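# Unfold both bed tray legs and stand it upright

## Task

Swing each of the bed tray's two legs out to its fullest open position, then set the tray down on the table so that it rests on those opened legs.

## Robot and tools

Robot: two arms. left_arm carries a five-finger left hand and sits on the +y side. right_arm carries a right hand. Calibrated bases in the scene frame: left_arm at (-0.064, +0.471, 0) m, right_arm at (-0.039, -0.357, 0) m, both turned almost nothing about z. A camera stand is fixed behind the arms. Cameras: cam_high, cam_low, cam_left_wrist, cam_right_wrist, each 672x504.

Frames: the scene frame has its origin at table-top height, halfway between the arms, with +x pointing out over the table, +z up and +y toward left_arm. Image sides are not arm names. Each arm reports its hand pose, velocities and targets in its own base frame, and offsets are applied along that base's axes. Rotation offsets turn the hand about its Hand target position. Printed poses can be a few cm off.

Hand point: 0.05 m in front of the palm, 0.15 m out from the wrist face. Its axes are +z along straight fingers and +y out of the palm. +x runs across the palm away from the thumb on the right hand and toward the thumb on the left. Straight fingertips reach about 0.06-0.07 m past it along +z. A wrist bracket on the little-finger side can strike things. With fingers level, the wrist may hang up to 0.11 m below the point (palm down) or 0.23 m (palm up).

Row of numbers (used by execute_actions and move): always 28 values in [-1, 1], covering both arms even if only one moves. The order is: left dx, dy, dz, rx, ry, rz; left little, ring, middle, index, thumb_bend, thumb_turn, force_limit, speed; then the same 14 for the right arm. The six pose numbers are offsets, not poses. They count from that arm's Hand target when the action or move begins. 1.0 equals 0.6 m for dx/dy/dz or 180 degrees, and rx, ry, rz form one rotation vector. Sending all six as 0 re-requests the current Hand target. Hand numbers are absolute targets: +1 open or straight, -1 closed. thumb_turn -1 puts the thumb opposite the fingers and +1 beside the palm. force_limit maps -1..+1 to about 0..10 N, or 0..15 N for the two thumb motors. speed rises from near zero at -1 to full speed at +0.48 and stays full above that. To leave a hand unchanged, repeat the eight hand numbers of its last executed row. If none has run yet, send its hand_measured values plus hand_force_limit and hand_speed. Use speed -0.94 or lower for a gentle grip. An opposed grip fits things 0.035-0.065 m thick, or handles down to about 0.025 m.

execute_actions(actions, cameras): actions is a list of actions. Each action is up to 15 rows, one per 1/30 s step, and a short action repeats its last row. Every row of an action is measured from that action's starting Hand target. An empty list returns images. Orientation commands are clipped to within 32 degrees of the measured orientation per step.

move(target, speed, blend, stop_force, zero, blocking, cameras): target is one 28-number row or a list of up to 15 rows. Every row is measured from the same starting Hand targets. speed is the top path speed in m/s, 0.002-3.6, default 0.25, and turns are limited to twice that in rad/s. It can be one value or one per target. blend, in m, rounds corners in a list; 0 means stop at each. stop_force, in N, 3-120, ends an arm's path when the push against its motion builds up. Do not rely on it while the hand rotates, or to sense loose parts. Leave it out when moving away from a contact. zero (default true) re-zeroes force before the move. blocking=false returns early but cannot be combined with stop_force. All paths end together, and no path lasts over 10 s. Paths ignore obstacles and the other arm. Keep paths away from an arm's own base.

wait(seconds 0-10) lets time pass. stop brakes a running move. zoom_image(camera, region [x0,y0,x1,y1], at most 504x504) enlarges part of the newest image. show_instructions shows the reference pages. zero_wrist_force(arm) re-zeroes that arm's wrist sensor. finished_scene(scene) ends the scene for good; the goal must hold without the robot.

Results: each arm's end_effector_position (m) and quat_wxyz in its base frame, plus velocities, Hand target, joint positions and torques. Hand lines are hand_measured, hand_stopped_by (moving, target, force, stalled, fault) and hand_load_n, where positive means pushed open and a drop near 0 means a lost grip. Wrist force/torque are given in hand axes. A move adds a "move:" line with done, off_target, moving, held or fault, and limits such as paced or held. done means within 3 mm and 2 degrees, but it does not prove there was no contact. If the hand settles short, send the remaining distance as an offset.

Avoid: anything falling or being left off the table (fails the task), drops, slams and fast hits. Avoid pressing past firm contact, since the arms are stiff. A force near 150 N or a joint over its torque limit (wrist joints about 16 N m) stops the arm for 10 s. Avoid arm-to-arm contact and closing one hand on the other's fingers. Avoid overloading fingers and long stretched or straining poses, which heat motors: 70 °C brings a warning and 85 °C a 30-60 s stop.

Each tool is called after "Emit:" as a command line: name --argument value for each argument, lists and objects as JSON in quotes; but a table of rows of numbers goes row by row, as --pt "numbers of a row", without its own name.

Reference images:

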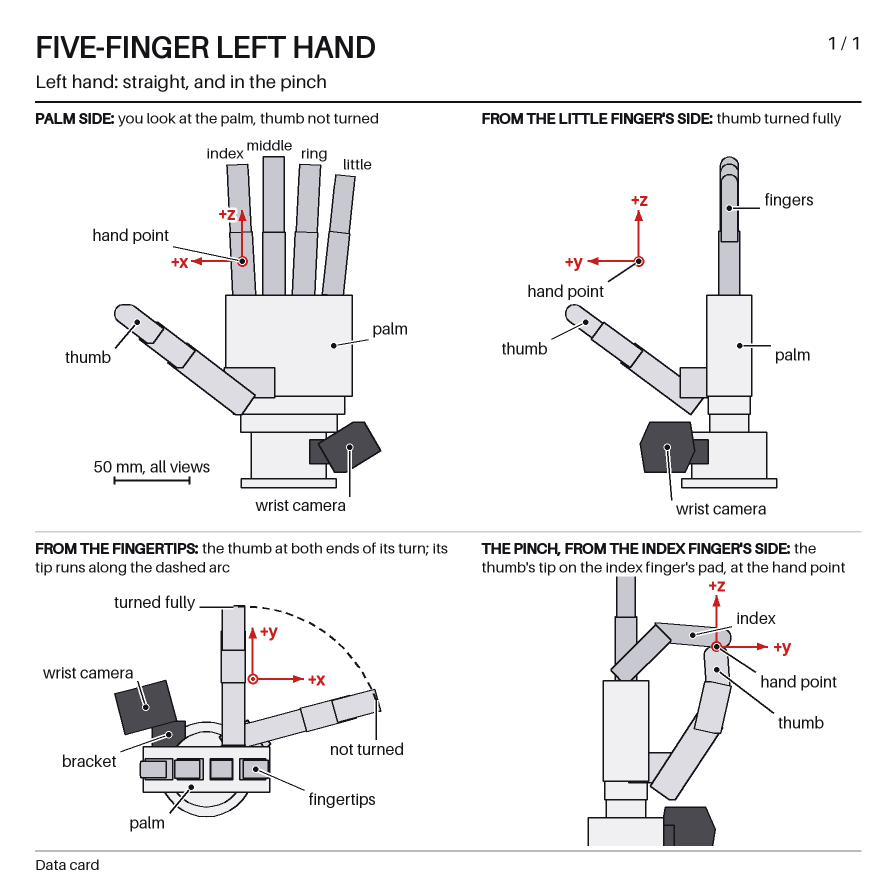

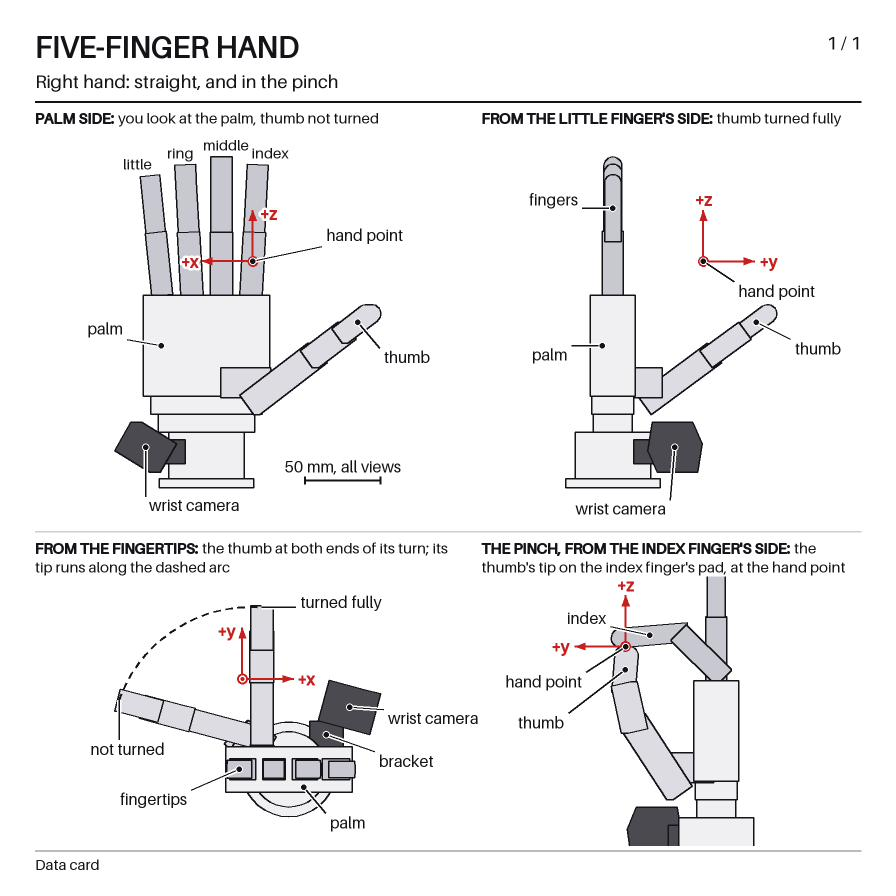

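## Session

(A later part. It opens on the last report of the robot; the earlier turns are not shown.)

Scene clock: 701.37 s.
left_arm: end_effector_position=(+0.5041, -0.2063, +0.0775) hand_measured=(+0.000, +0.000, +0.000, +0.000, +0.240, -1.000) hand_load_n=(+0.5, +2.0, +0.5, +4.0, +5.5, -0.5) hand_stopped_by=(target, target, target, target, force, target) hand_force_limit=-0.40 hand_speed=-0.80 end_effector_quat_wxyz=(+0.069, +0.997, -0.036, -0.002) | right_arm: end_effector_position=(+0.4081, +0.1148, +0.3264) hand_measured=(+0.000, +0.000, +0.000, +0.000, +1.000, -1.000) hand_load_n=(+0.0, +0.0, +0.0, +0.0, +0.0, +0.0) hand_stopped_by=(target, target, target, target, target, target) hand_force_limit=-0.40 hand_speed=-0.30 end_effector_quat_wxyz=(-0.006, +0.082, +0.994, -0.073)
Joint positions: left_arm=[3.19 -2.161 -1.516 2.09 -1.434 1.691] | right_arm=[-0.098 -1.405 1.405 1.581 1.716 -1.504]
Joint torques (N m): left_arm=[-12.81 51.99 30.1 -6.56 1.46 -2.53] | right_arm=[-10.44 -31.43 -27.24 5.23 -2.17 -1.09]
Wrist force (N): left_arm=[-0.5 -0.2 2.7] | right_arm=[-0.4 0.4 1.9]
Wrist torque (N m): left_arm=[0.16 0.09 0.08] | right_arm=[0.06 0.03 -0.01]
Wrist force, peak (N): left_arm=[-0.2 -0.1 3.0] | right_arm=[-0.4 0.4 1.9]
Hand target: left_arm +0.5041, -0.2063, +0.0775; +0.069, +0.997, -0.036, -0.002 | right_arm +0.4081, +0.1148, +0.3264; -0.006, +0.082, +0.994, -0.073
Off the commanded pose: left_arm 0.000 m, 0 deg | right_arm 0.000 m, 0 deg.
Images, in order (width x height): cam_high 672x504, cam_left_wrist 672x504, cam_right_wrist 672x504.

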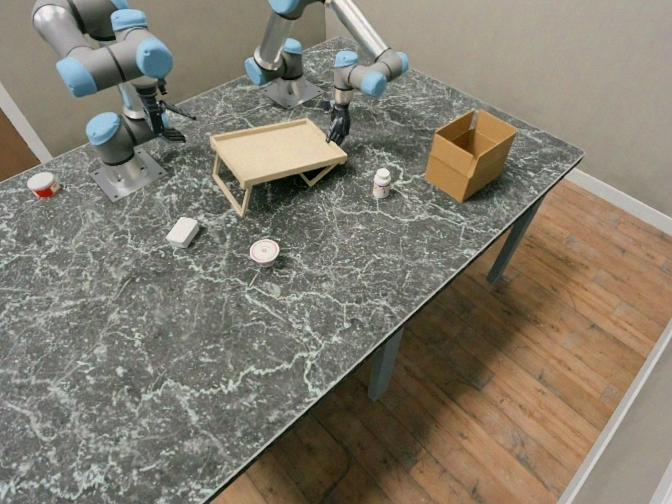

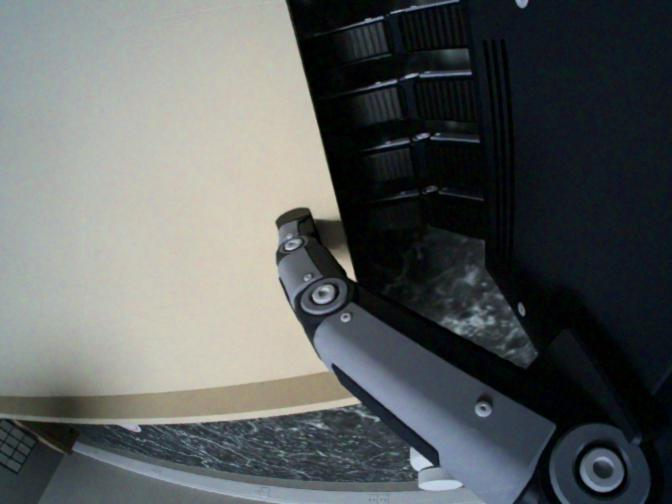

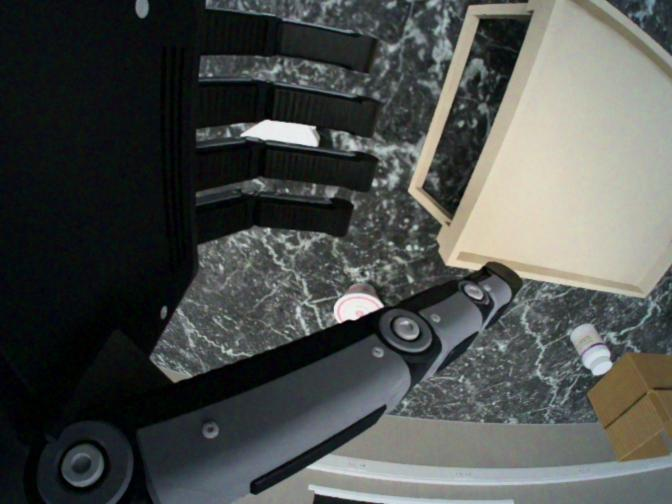

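Emit:
move --target '[-0.0012,-0.0233,0.098,0,0,0,0,0,0,0,-0.35,-1,-0.4,-0.8,0,0,0,0,0,0,0.0,0.0,0.0,0.0,1,-1,-0.4,-0.3]' --speed 0.05 --cameras '["cam_left_wrist","cam_high","cam_low","cam_right_wrist"]'

Emit:
zoom_image --camera "cam_high" --region '[190, 90, 370, 220]'

Emit:
zoom_image --camera "cam_low" --region '[400, 200, 560, 310]'

Scene clock: 708.93 s.
left_arm: end_effector_position=(+0.5034, -0.2203, +0.1363) hand_measured=(+0.000, +0.000, +0.000, +0.000, +0.240, -1.000) hand_load_n=(+0.0, +1.0, +0.0, +2.5, +3.0, +0.0) hand_stopped_by=(target, target, target, target, force, target) hand_force_limit=-0.40 hand_speed=-0.80 end_effector_quat_wxyz=(+0.069, +0.997, -0.036, -0.002) | right_arm: end_effector_position=(+0.4081, +0.1148, +0.3264) hand_measured=(+0.000, +0.000, +0.000, +0.000, +1.000, -1.000) hand_load_n=(+0.0, +0.0, +0.0, +0.0, +0.0, +0.0) hand_stopped_by=(target, target, target, target, target, target) hand_force_limit=-0.40 hand_speed=-0.30 end_effector_quat_wxyz=(-0.006, +0.082, +0.994, -0.073)
Joint positions: left_arm=[3.161 -2.103 -1.442 1.962 -1.433 1.662] | right_arm=[-0.098 -1.405 1.405 1.581 1.716 -1.504]
Joint torques (N m): left_arm=[-13.64 51.6 31.01 -6.41 1.54 -2.54] | right_arm=[-10.27 -31.18 -27.39 5.1 -2.09 -0.97]
Wrist force (N): left_arm=[-0.2 0.2 2.9] | right_arm=[-0.1 0.5 1.9]
Wrist torque (N m): left_arm=[0.13 0.04 0.05] | right_arm=[0.09 0.00 0.01]
Wrist force, peak (N): left_arm=[-0.2 0.1 3.4] | right_arm=[-0.4 0.5 2.1]
Hand target: left_arm +0.5034, -0.2203, +0.1363; +0.069, +0.997, -0.036, -0.002 | right_arm +0.4081, +0.1148, +0.3264; -0.006, +0.082, +0.994, -0.073
Off the commanded pose: left_arm 0.000 m, 0 deg | right_arm 0.000 m, 0 deg.
move: done

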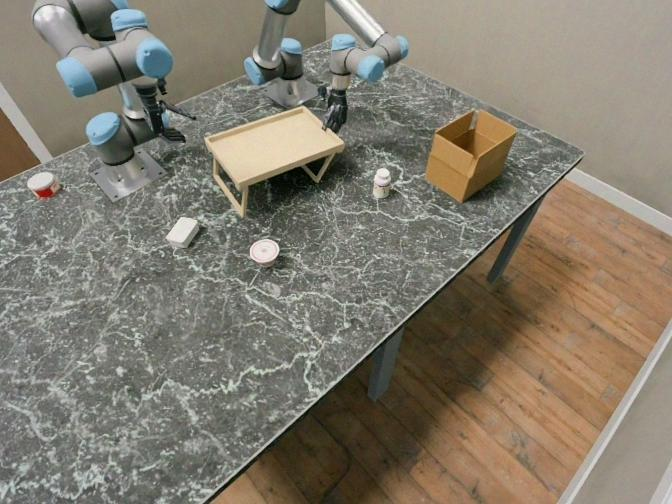

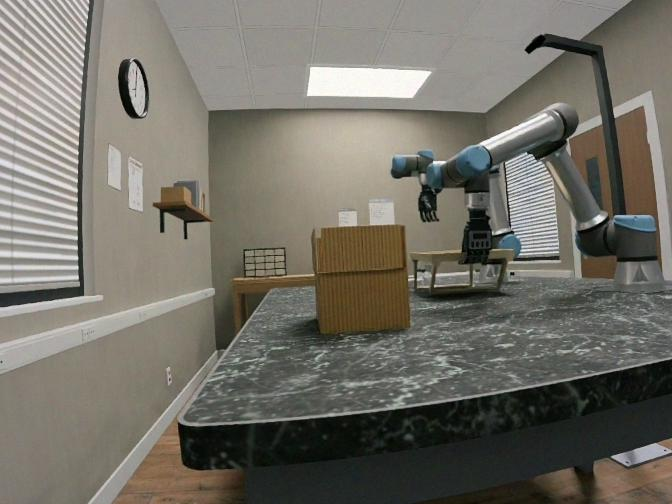

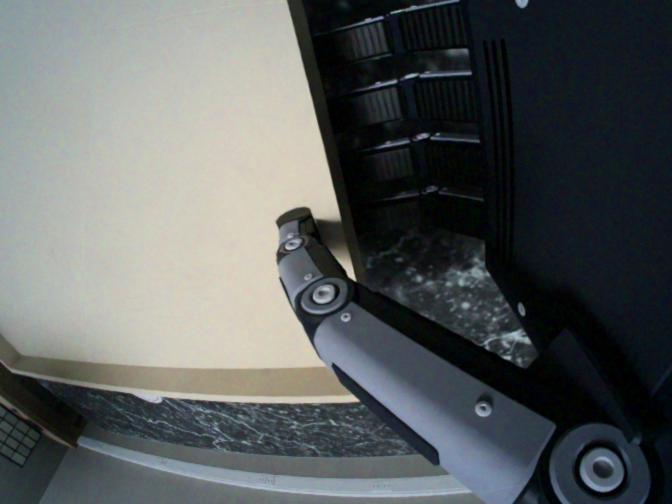

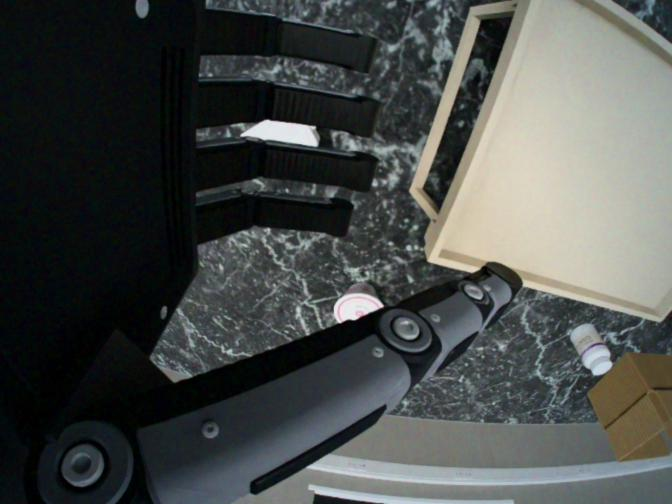

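Scaled by 2.800 from the camera's 672x504 image, which has a finer 960x720 frame.

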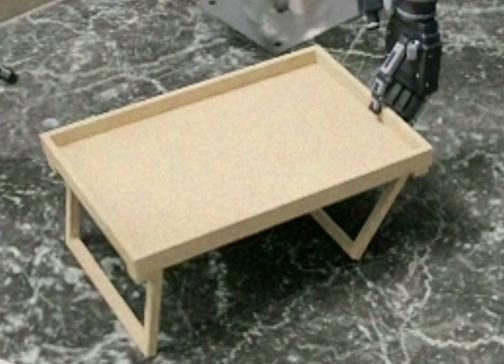

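Scaled by 3.150 from the camera's 672x504 image, which has a finer 960x720 frame.

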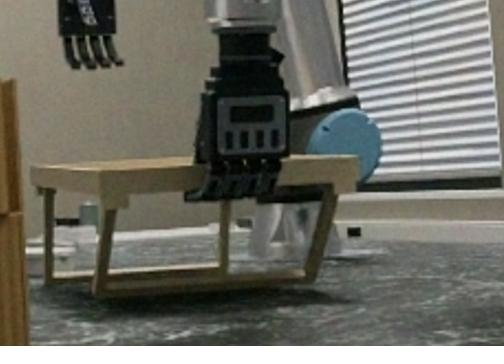

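Emit:
move --pt "-0.0016 -0.03 0.067 0.02 -0.001 0 0 0 0 0 -0.35 -1 -0.4 -0.8 -0.3035 0.595 0 0.1012 -0.1835 0.0558 -1 -1 -1 1 1 -1 -0.4 -0.3" --speed 0.15 --cameras '["cam_left_wrist","cam_high","cam_low","cam_right_wrist"]'

Emit:
zoom_image --camera "cam_high" --region '[190, 60, 370, 220]'

Emit:
zoom_image --camera "cam_low" --region '[400, 200, 560, 310]'

Scene clock: 737.40 s.
left_arm: end_effector_position=(+0.5024, -0.2383, +0.1765) hand_measured=(+0.000, +0.000, +0.000, +0.000, +0.240, -1.000) hand_load_n=(+1.0, +2.0, +0.0, +0.5, +2.5, -1.0) hand_stopped_by=(target, target, target, target, force, target) hand_force_limit=-0.40 hand_speed=-0.80 end_effector_quat_wxyz=(+0.037, +0.999, -0.036, -0.002) | right_arm: end_effector_position=(+0.2260, +0.4718, +0.3264) hand_measured=(-1.000, -1.000, -1.000, +1.000, +1.000, -1.000) hand_load_n=(-0.5, +0.0, +0.0, +0.0, -0.5, +0.0) hand_stopped_by=(target, target, target, target, target, target) hand_force_limit=-0.40 hand_speed=-0.30 end_effector_quat_wxyz=(+0.269, +0.011, +0.957, +0.109)
Joint positions: left_arm=[3.091 -2.084 -1.346 1.857 -1.496 1.592] | right_arm=[1.008 -1.467 1.549 0.995 1.906 -0.624]
Joint torques (N m): left_arm=[-12.74 51.15 32.16 -6.48 -1.54 -2.72] | right_arm=[11.39 -15.76 -28.34 -1.18 3.3 1.54]
Wrist force (N): left_arm=[-0.5 0.4 2.8] | right_arm=[0.3 0.8 1.4]
Wrist torque (N m): left_arm=[0.14 0.13 0.14] | right_arm=[0.13 -0.08 0.00]
Wrist force, peak (N): left_arm=[-0.2 0.3 3.6] | right_arm=[0.8 1.5 1.5]
Hand target: left_arm +0.5024, -0.2383, +0.1765; +0.037, +0.999, -0.036, -0.002 | right_arm +0.2260, +0.4718, +0.3264; +0.269, +0.011, +0.957, +0.109
Off the commanded pose: left_arm 0.000 m, 0 deg | right_arm 0.000 m, 0 deg.
move: done

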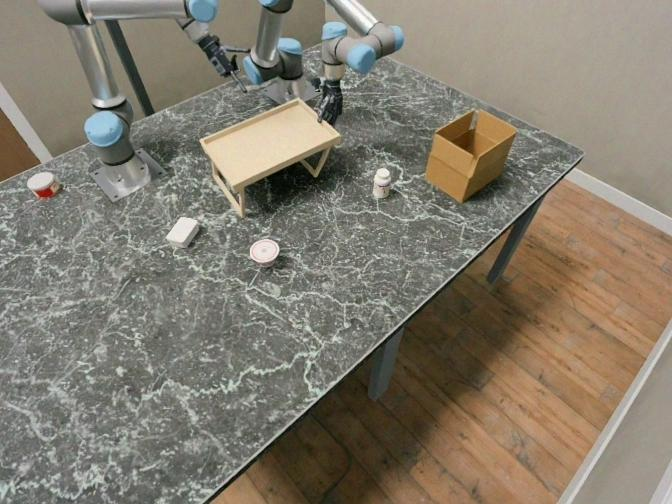

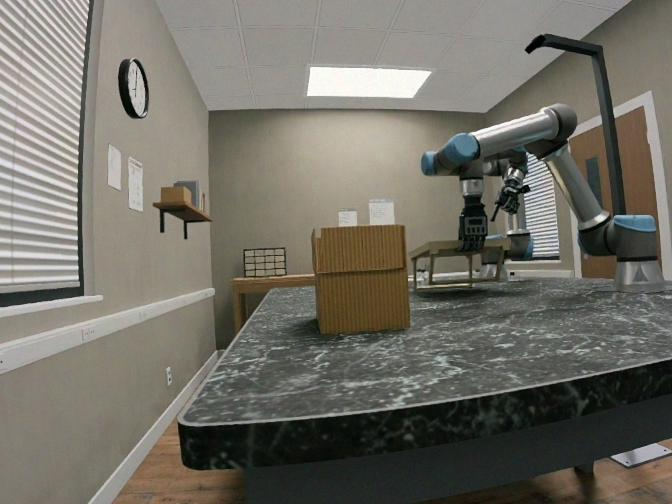

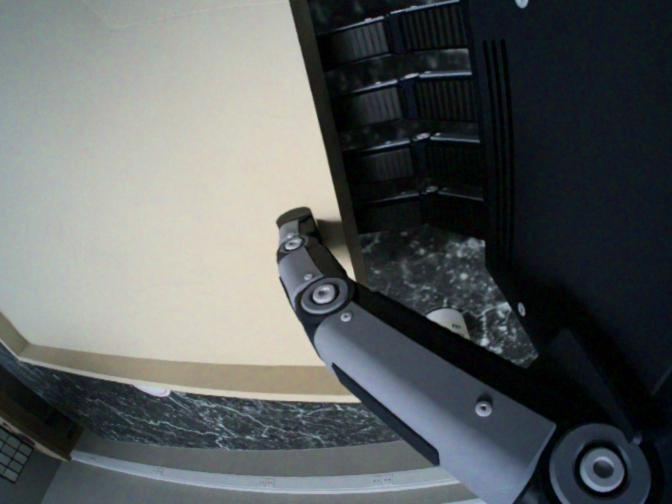

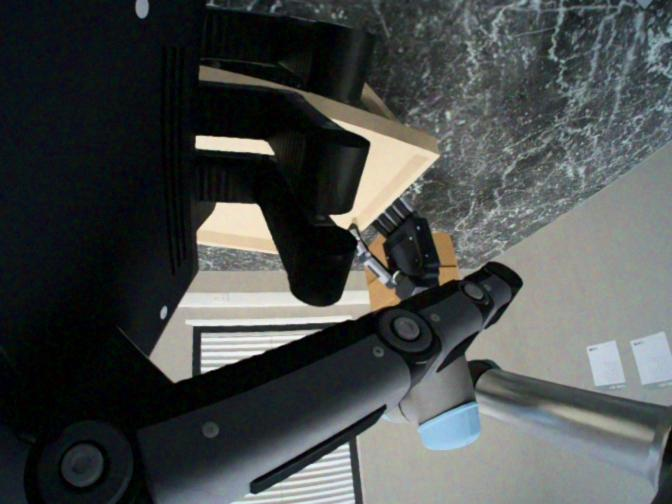

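Scaled by 2.800 from the camera's 672x504 image, which has a finer 960x720 frame.

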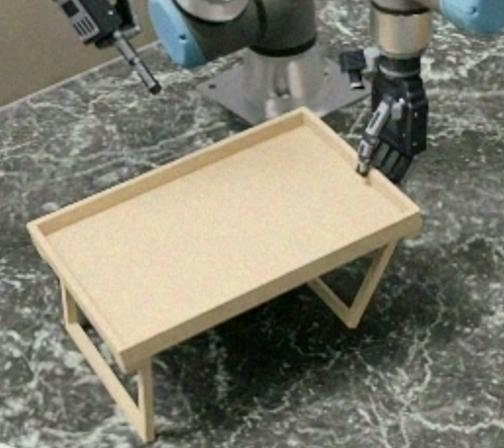

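Scaled by 3.150 from the camera's 672x504 image, which has a finer 960x720 frame.

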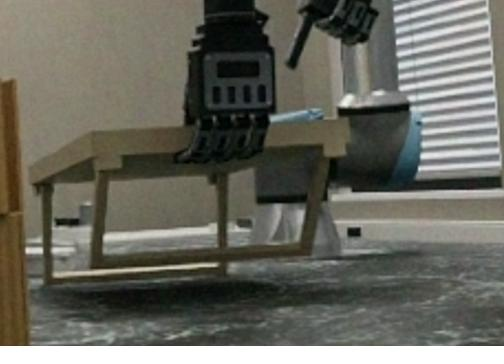

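Emit:
move --pt "0 0 0 0 0 0 0 0 0 0 -0.35 -1 -0.4 -0.8 0 0 -0.32 0 0 0 -1 -1 -1 1 1 -1 -0.4 -0.3" --speed 0.15 --cameras '["cam_high","cam_low","cam_right_wrist"]'

Scene clock: 748.23 s.
left_arm: end_effector_position=(+0.5024, -0.2383, +0.1765) hand_measured=(+0.000, +0.000, +0.000, +0.000, +0.240, -1.000) hand_load_n=(+1.0, +1.5, +0.0, +0.5, +2.5, -1.0) hand_stopped_by=(target, target, target, target, force, target) hand_force_limit=-0.40 hand_speed=-0.80 end_effector_quat_wxyz=(+0.037, +0.999, -0.036, -0.002) | right_arm: end_effector_position=(+0.2260, +0.4718, +0.1344) hand_measured=(-1.000, -1.000, -1.000, +1.000, +1.000, -1.000) hand_load_n=(+0.0, +0.0, +0.0, +0.0, +0.0, -0.5) hand_stopped_by=(target, target, target, target, target, target) hand_force_limit=-0.40 hand_speed=-0.30 end_effector_quat_wxyz=(+0.269, +0.011, +0.957, +0.109)
Joint positions: left_arm=[3.091 -2.084 -1.346 1.857 -1.496 1.592] | right_arm=[1.008 -1.319 1.894 0.503 1.906 -0.624]
Joint torques (N m): left_arm=[-13.21 51.51 32.05 -6.57 -1.47 -2.79] | right_arm=[-10.89 -20.16 -5.22 -1.21 -2 -0.92]
Wrist force (N): left_arm=[-0.6 0.0 2.4] | right_arm=[0.2 0.9 1.1]
Wrist torque (N m): left_arm=[0.08 0.14 0.15] | right_arm=[0.10 -0.06 0.04]
Wrist force, peak (N): left_arm=[-0.4 0.3 3.2] | right_arm=[1.1 0.7 2.2]
Hand target: left_arm +0.5024, -0.2383, +0.1765; +0.037, +0.999, -0.036, -0.002 | right_arm +0.2260, +0.4718, +0.1344; +0.269, +0.011, +0.957, +0.109
Off the commanded pose: left_arm 0.000 m, 0 deg | right_arm 0.000 m, 0 deg.
move: done
Images, in order (width x height): cam_high 672x504, cam_low 672x504, cam_right_wrist 672x504.

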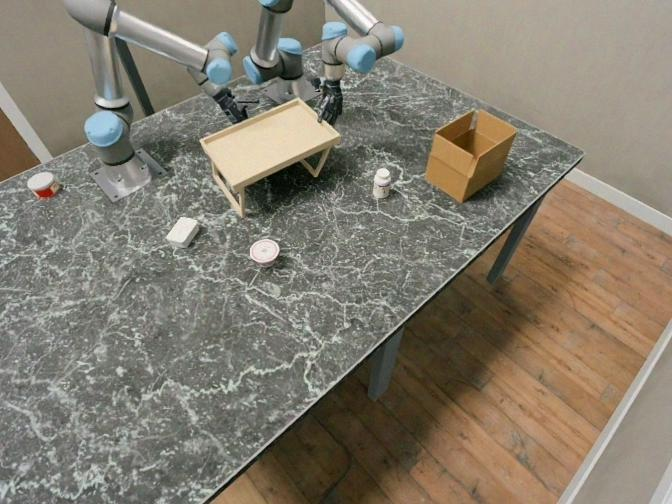

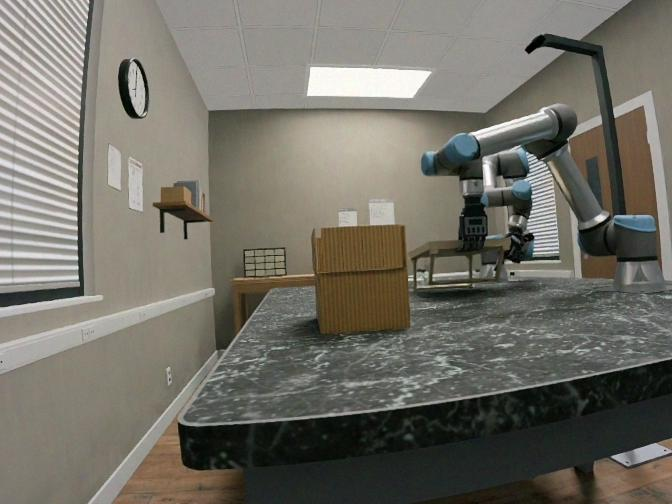

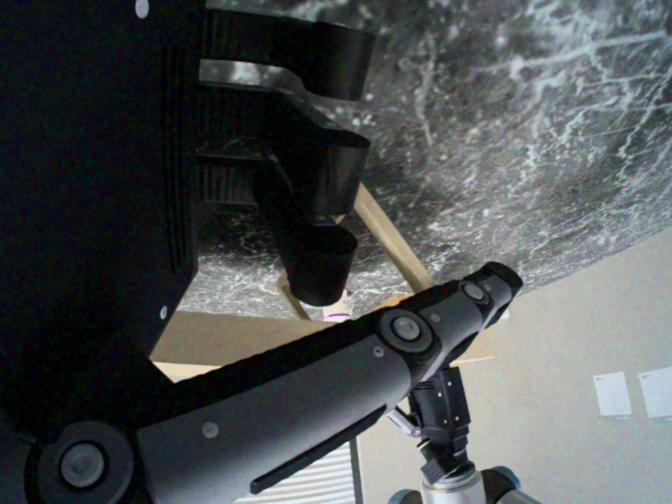

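Emit:
move --pt "0 0 0 0 0 0 0 0 0 0 -0.35 -1 -0.4 -0.8 0 0 -0.077 0 0 0 -1 -1 -1 1 1 -1 -0.4 -0.3" --pt "0 0 0 0 0 0 0 0 0 0 -0.35 -1 -0.4 -0.8 0.15 -0.012 -0.077 0 0 0 -1 -1 -1 1 1 -1 -0.4 -0.3" --speed 0.08 --stop_force 5 --cameras '["cam_high","cam_low","cam_right_wrist"]'

Emit:
zoom_image --camera "cam_high" --region '[190, 60, 370, 220]'

Scene clock: 759.03 s.
left_arm: end_effector_position=(+0.5024, -0.2383, +0.1765) hand_measured=(+0.000, +0.000, +0.000, +0.000, +0.240, -1.000) hand_load_n=(+0.0, +0.5, +0.0, +3.0, +0.0, +0.0) hand_stopped_by=(target, target, target, target, force, target) hand_force_limit=-0.40 hand_speed=-0.80 end_effector_quat_wxyz=(+0.037, +0.999, -0.036, -0.002) | right_arm: end_effector_position=(+0.3160, +0.4646, +0.0882) hand_measured=(-1.000, -1.000, -1.000, +1.000, +1.000, -1.000) hand_load_n=(+0.5, +0.0, +0.0, +0.0, +0.0, +0.0) hand_stopped_by=(target, target, target, target, target, target) hand_force_limit=-0.40 hand_speed=-0.30 end_effector_quat_wxyz=(+0.269, +0.011, +0.957, +0.109)
Joint positions: left_arm=[3.091 -2.084 -1.346 1.857 -1.496 1.592] | right_arm=[0.798 -1.22 1.885 0.359 1.801 -0.814]
Joint torques (N m): left_arm=[-13 49.15 26.52 -6.53 0.17 0] | right_arm=[-10.97 -23.25 -25.3 1.11 -2 -1.19]
Wrist force (N): left_arm=[0.4 -0.2 2.4] | right_arm=[1.8 1.0 0.9]
Wrist torque (N m): left_arm=[0.07 0.04 0.02] | right_arm=[0.15 -0.17 0.21]
Wrist force, peak (N): left_arm=[-0.3 0.2 3.3] | right_arm=[2.3 1.3 0.4]
Hand target: left_arm +0.5024, -0.2383, +0.1765; +0.037, +0.999, -0.036, -0.002 | right_arm +0.3160, +0.4646, +0.0882; +0.269, +0.011, +0.957, +0.109
Off the commanded pose: left_arm 0.000 m, 0 deg | right_arm 0.000 m, 0 deg.
move: done
Images, in order (width x height): cam_high 672x504, cam_low 672x504, cam_right_wrist 672x504.

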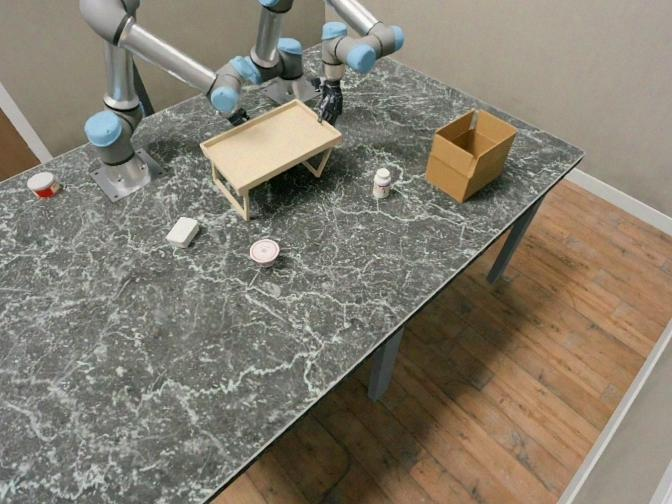

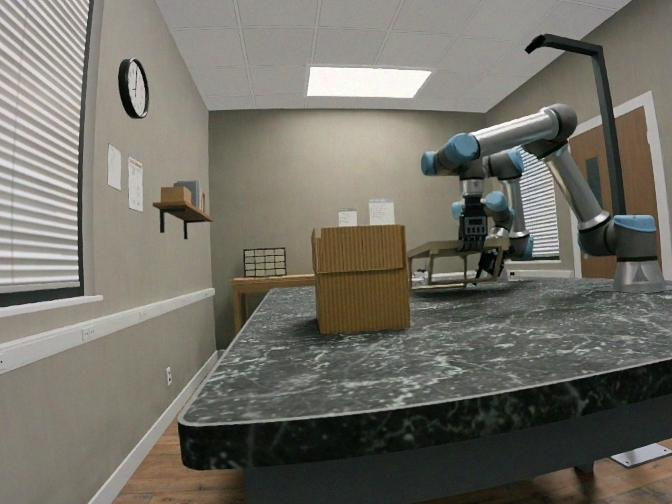

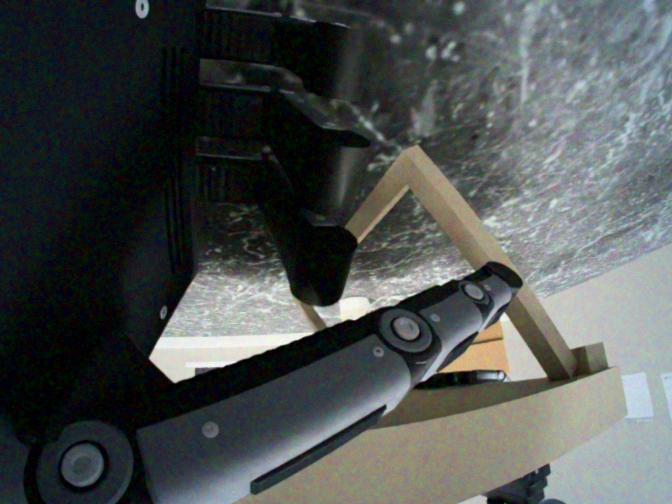

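Scaled by 2.800 from the camera's 672x504 image, which has a finer 960x720 frame.

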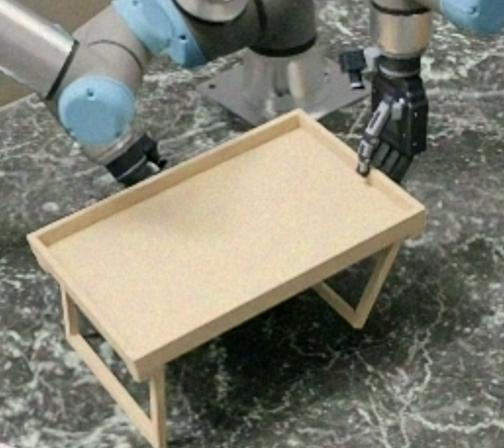

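Emit:
move --pt "0 0 0 0 0 0 0 0 0 0 -0.35 -1 -0.4 -0.8 -0.025 0.002 0 0 0 0 -1 -1 -1 1 1 -1 -0.4 -0.3" --pt "0 0 0 0 0 0 0 0 0 0 -0.35 -1 -0.4 -0.8 -0.018 0.1 0 0 0 0 -1 -1 -1 1 1 -1 -0.4 -0.3" --speed 0.06 --stop_force 4 --cameras '["cam_high","cam_low","cam_right_wrist"]'

Emit:
zoom_image --camera "cam_high" --region '[190, 60, 370, 220]'

Scene clock: 769.87 s.
left_arm: end_effector_position=(+0.5024, -0.2383, +0.1765) hand_measured=(+0.000, +0.000, +0.000, +0.000, +0.240, -1.000) hand_load_n=(+0.0, +1.0, +0.0, +3.0, +0.0, +0.0) hand_stopped_by=(target, target, target, target, force, target) hand_force_limit=-0.40 hand_speed=-0.80 end_effector_quat_wxyz=(+0.037, +0.999, -0.036, -0.002) | right_arm: end_effector_position=(+0.3052, +0.5246, +0.0882) hand_measured=(-1.000, -1.000, -1.000, +1.000, +1.000, -1.000) hand_load_n=(+0.0, +0.0, +0.0, +0.0, +0.0, +0.0) hand_stopped_by=(target, target, target, target, target, target) hand_force_limit=-0.40 hand_speed=-0.30 end_effector_quat_wxyz=(+0.269, +0.011, +0.957, +0.109)
Joint positions: left_arm=[3.091 -2.084 -1.346 1.857 -1.496 1.592] | right_arm=[0.917 -1.108 1.721 0.438 1.862 -0.707]
Joint torques (N m): left_arm=[-12.04 43.98 7.54 -5.93 2.25 1.96] | right_arm=[11.23 -27.68 -25.21 3.91 3.17 1.48]
Wrist force (N): left_arm=[0.0 -0.6 2.6] | right_arm=[0.6 0.9 1.3]
Wrist torque (N m): left_arm=[0.00 0.04 0.03] | right_arm=[0.10 -0.06 0.02]
Wrist force, peak (N): left_arm=[0.8 -0.4 2.5] | right_arm=[1.9 0.9 0.7]
Hand target: left_arm +0.5024, -0.2383, +0.1765; +0.037, +0.999, -0.036, -0.002 | right_arm +0.3052, +0.5246, +0.0882; +0.269, +0.011, +0.957, +0.109
Off the commanded pose: left_arm 0.000 m, 0 deg | right_arm 0.000 m, 0 deg.
move: done
Images, in order (width x height): cam_high 672x504, cam_low 672x504, cam_right_wrist 672x504.

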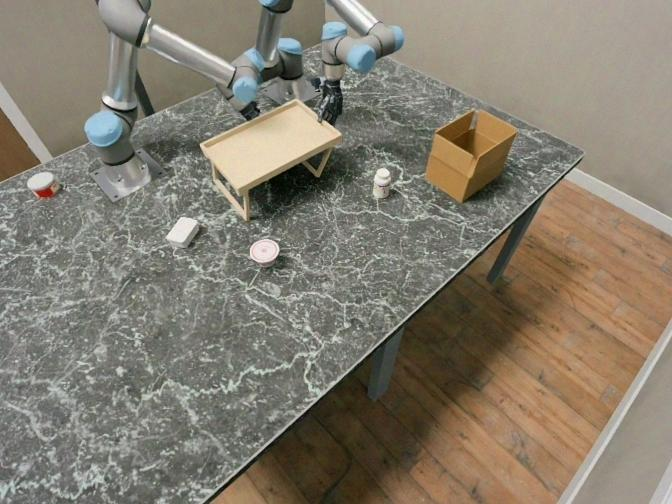

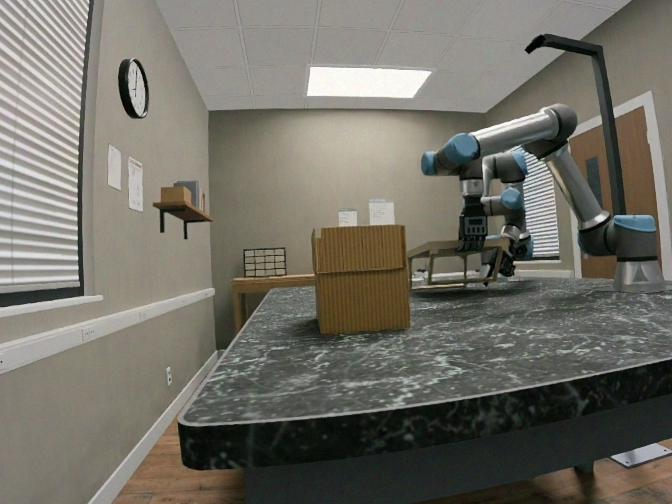

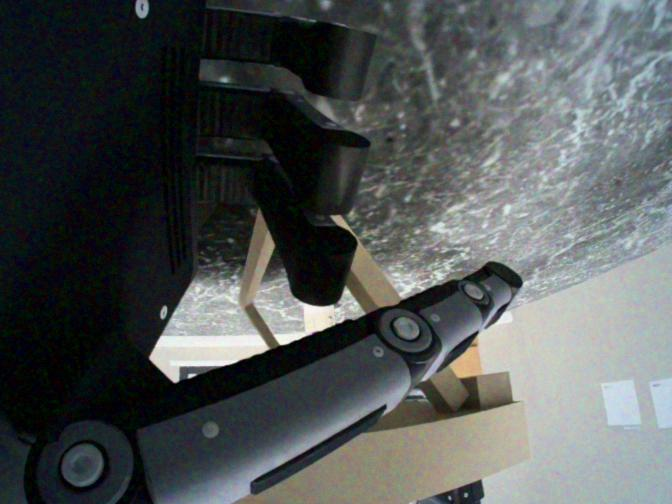

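Scaled by 2.800 from the camera's 672x504 image, which has a finer 960x720 frame.

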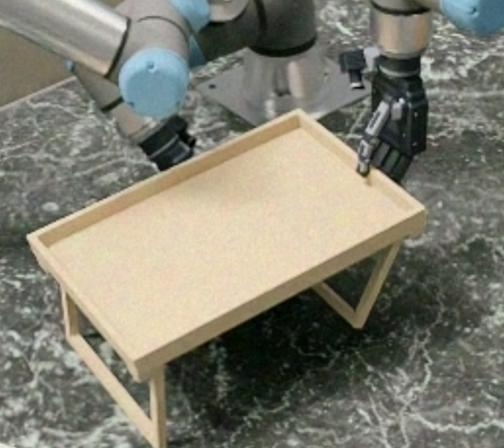

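Emit:
move --pt "0 0 0 0 0 0 0 0 0 0 -0.35 -1 -0.4 -0.8 0.005 0.083 0 0 0 0 -1 -1 -1 1 1 -1 -0.4 -0.3" --speed 0.05 --stop_force 4 --cameras '["cam_high","cam_low","cam_right_wrist"]'

Emit:
zoom_image --camera "cam_high" --region '[190, 60, 370, 220]'

Scene clock: 775.00 s.
left_arm: end_effector_position=(+0.5024, -0.2383, +0.1765) hand_measured=(+0.000, +0.000, +0.000, +0.000, +0.240, -1.000) hand_load_n=(+0.5, +0.5, +0.0, +0.0, +0.0, +0.0) hand_stopped_by=(target, target, target, target, force, target) hand_force_limit=-0.40 hand_speed=-0.80 end_effector_quat_wxyz=(+0.037, +0.999, -0.036, -0.002) | right_arm: end_effector_position=(+0.3082, +0.5744, +0.0882) hand_measured=(-1.000, -1.000, -1.000, +1.000, +1.000, -1.000) hand_load_n=(+0.0, +0.0, +0.0, +0.0, +0.0, +0.0) hand_stopped_by=(target, target, target, target, target, target) hand_force_limit=-0.40 hand_speed=-0.30 end_effector_quat_wxyz=(+0.269, +0.011, +0.957, +0.109)
Joint positions: left_arm=[3.091 -2.084 -1.346 1.857 -1.496 1.592] | right_arm=[0.977 -1.006 1.558 0.516 1.891 -0.653]
Joint torques (N m): left_arm=[-12.28 39.07 7.8 -4.74 2.11 1.86] | right_arm=[11.5 -34.23 -27.29 3.29 3.05 1.4]
Wrist force (N): left_arm=[0.0 -1.0 0.0] | right_arm=[1.5 -1.4 3.2]
Wrist torque (N m): left_arm=[0.06 0.08 0.12] | right_arm=[0.02 -0.04 0.12]
Wrist force, peak (N): left_arm=[0.2 -0.6 2.6] | right_arm=[1.5 -1.4 4.0]
Hand target: left_arm +0.5024, -0.2383, +0.1765; +0.037, +0.999, -0.036, -0.002 | right_arm +0.3082, +0.5744, +0.0882; +0.269, +0.011, +0.957, +0.109
Off the commanded pose: left_arm 0.000 m, 0 deg | right_arm 0.000 m, 0 deg.
move: done
Images, in order (width x height): cam_high 672x504, cam_low 672x504, cam_right_wrist 672x504.

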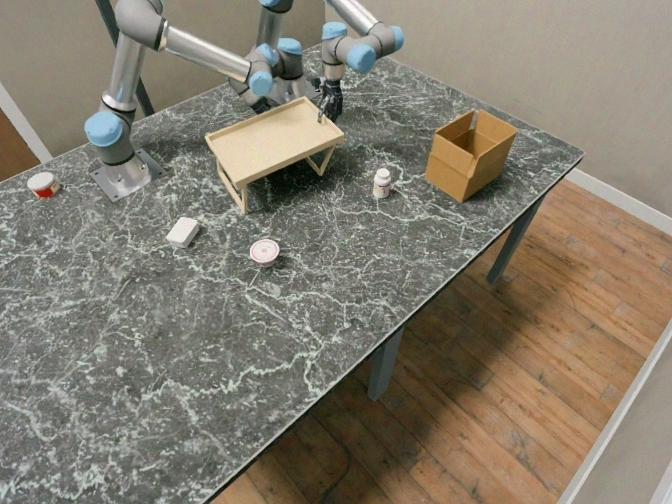

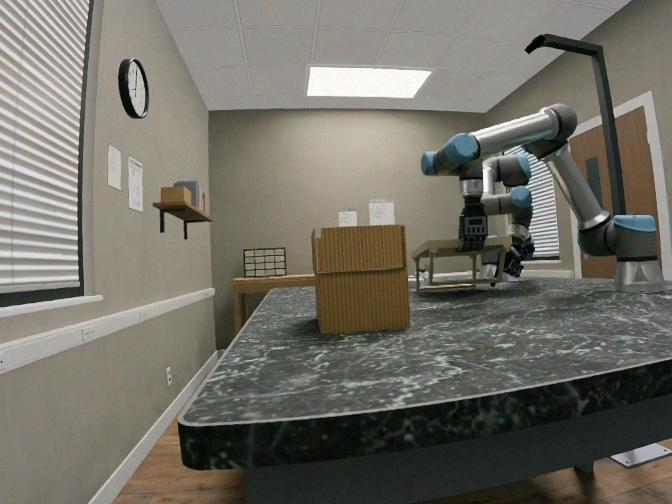

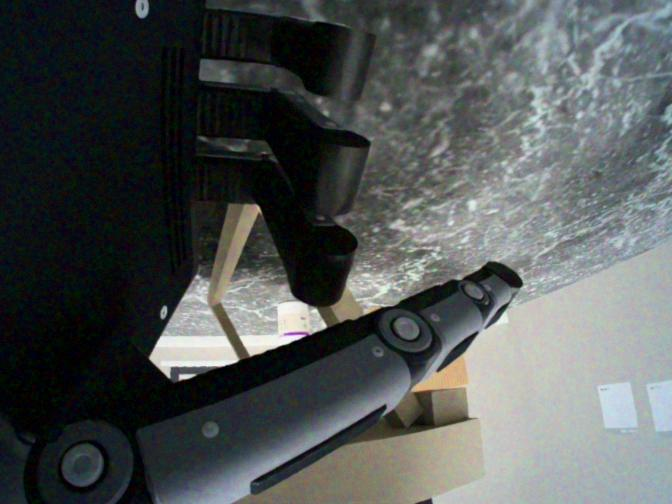

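Scaled by 2.800 from the camera's 672x504 image, which has a finer 960x720 frame.

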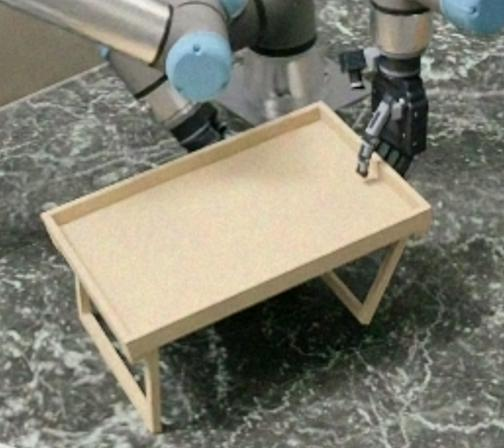

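Emit:
move --pt "0 0 0 0 0 0 0 0 0 0 -0.35 -1 -0.4 -0.8 -0.006 -0.1 0 0 0 0 -1 -1 -1 1 1 -1 -0.4 -0.3" --pt "0 0 0 0 0 0 0 0 0 0 -0.35 -1 -0.4 -0.8 -0.006 -0.1 0.06 0 0 0 -1 -1 -1 1 1 -1 -0.4 -0.3" --speed 0.06 --cameras '["cam_high","cam_low","cam_right_wrist","cam_left_wrist"]'

Emit:
zoom_image --camera "cam_high" --region '[190, 60, 370, 220]'

Scene clock: 795.07 s.
left_arm: end_effector_position=(+0.5024, -0.2383, +0.1765) hand_measured=(+0.000, +0.000, +0.000, +0.000, +0.240, -1.000) hand_load_n=(+0.5, +0.5, +0.0, +1.5, +0.0, +0.0) hand_stopped_by=(target, target, target, target, force, target) hand_force_limit=-0.40 hand_speed=-0.80 end_effector_quat_wxyz=(+0.037, +0.999, -0.036, -0.002) | right_arm: end_effector_position=(+0.3046, +0.5144, +0.1241) hand_measured=(-1.000, -1.000, -1.000, +1.000, +1.000, -1.000) hand_load_n=(+0.0, +0.0, +0.0, +0.0, +0.0, +0.0) hand_stopped_by=(target, target, target, target, target, target) hand_force_limit=-0.40 hand_speed=-0.30 end_effector_quat_wxyz=(+0.269, +0.011, +0.957, +0.109)
Joint positions: left_arm=[3.091 -2.084 -1.346 1.857 -1.496 1.592] | right_arm=[0.904 -1.176 1.715 0.509 1.855 -0.72]
Joint torques (N m): left_arm=[-12.17 33.77 7.67 -3.35 1.95 1.92] | right_arm=[-10.82 -43.18 -26.83 3.79 -0.95 0.39]
Wrist force (N): left_arm=[0.5 -0.1 2.1] | right_arm=[2.3 0.7 1.4]
Wrist torque (N m): left_arm=[0.00 0.07 0.02] | right_arm=[0.12 -0.12 0.24]
Wrist force, peak (N): left_arm=[-0.1 -0.6 2.5] | right_arm=[1.9 -1.4 3.9]
Hand target: left_arm +0.5024, -0.2383, +0.1765; +0.037, +0.999, -0.036, -0.002 | right_arm +0.3046, +0.5144, +0.1242; +0.269, +0.011, +0.957, +0.109
Off the commanded pose: left_arm 0.000 m, 0 deg | right_arm 0.000 m, 0 deg.
move: done

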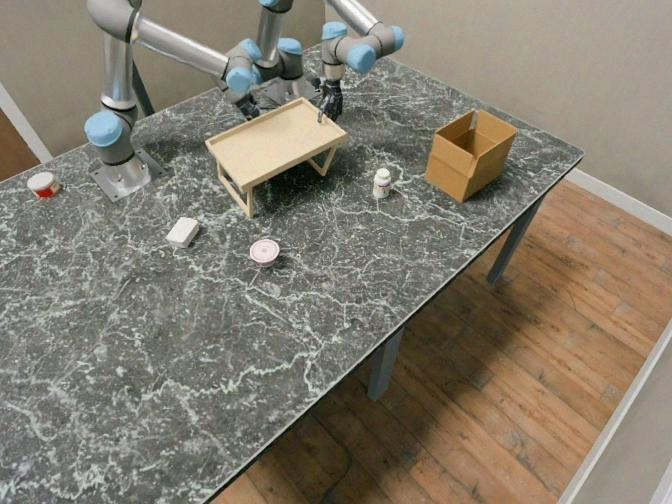

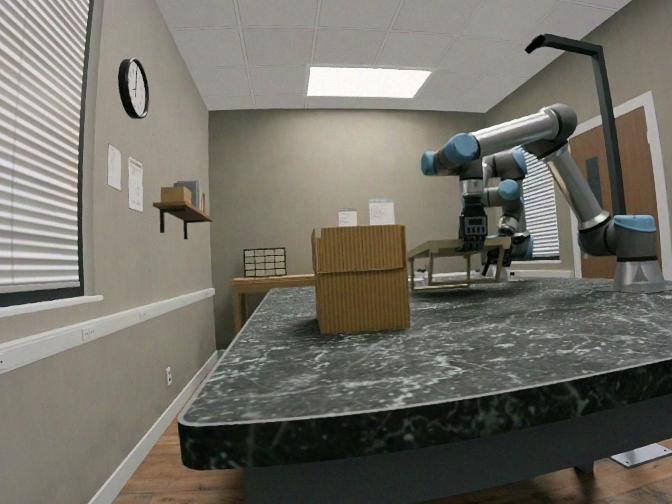

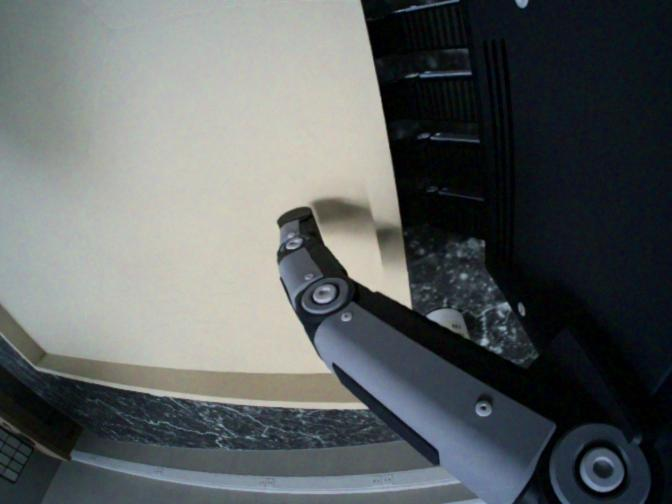

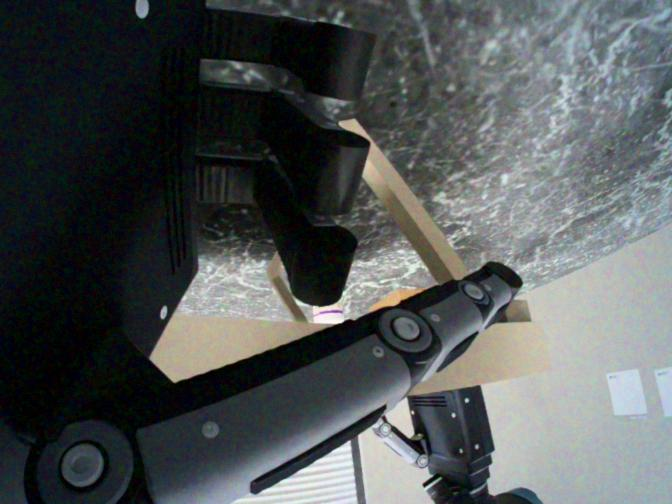

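Scaled by 2.800 from the camera's 672x504 image, which has a finer 960x720 frame.

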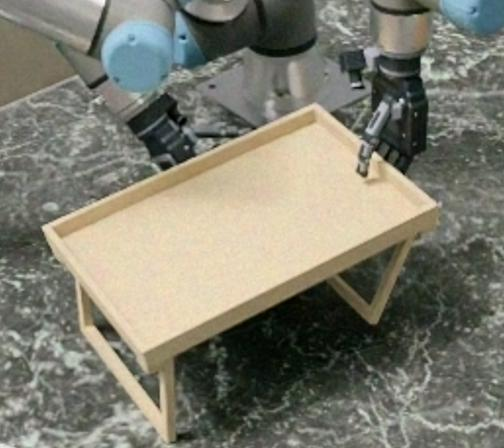

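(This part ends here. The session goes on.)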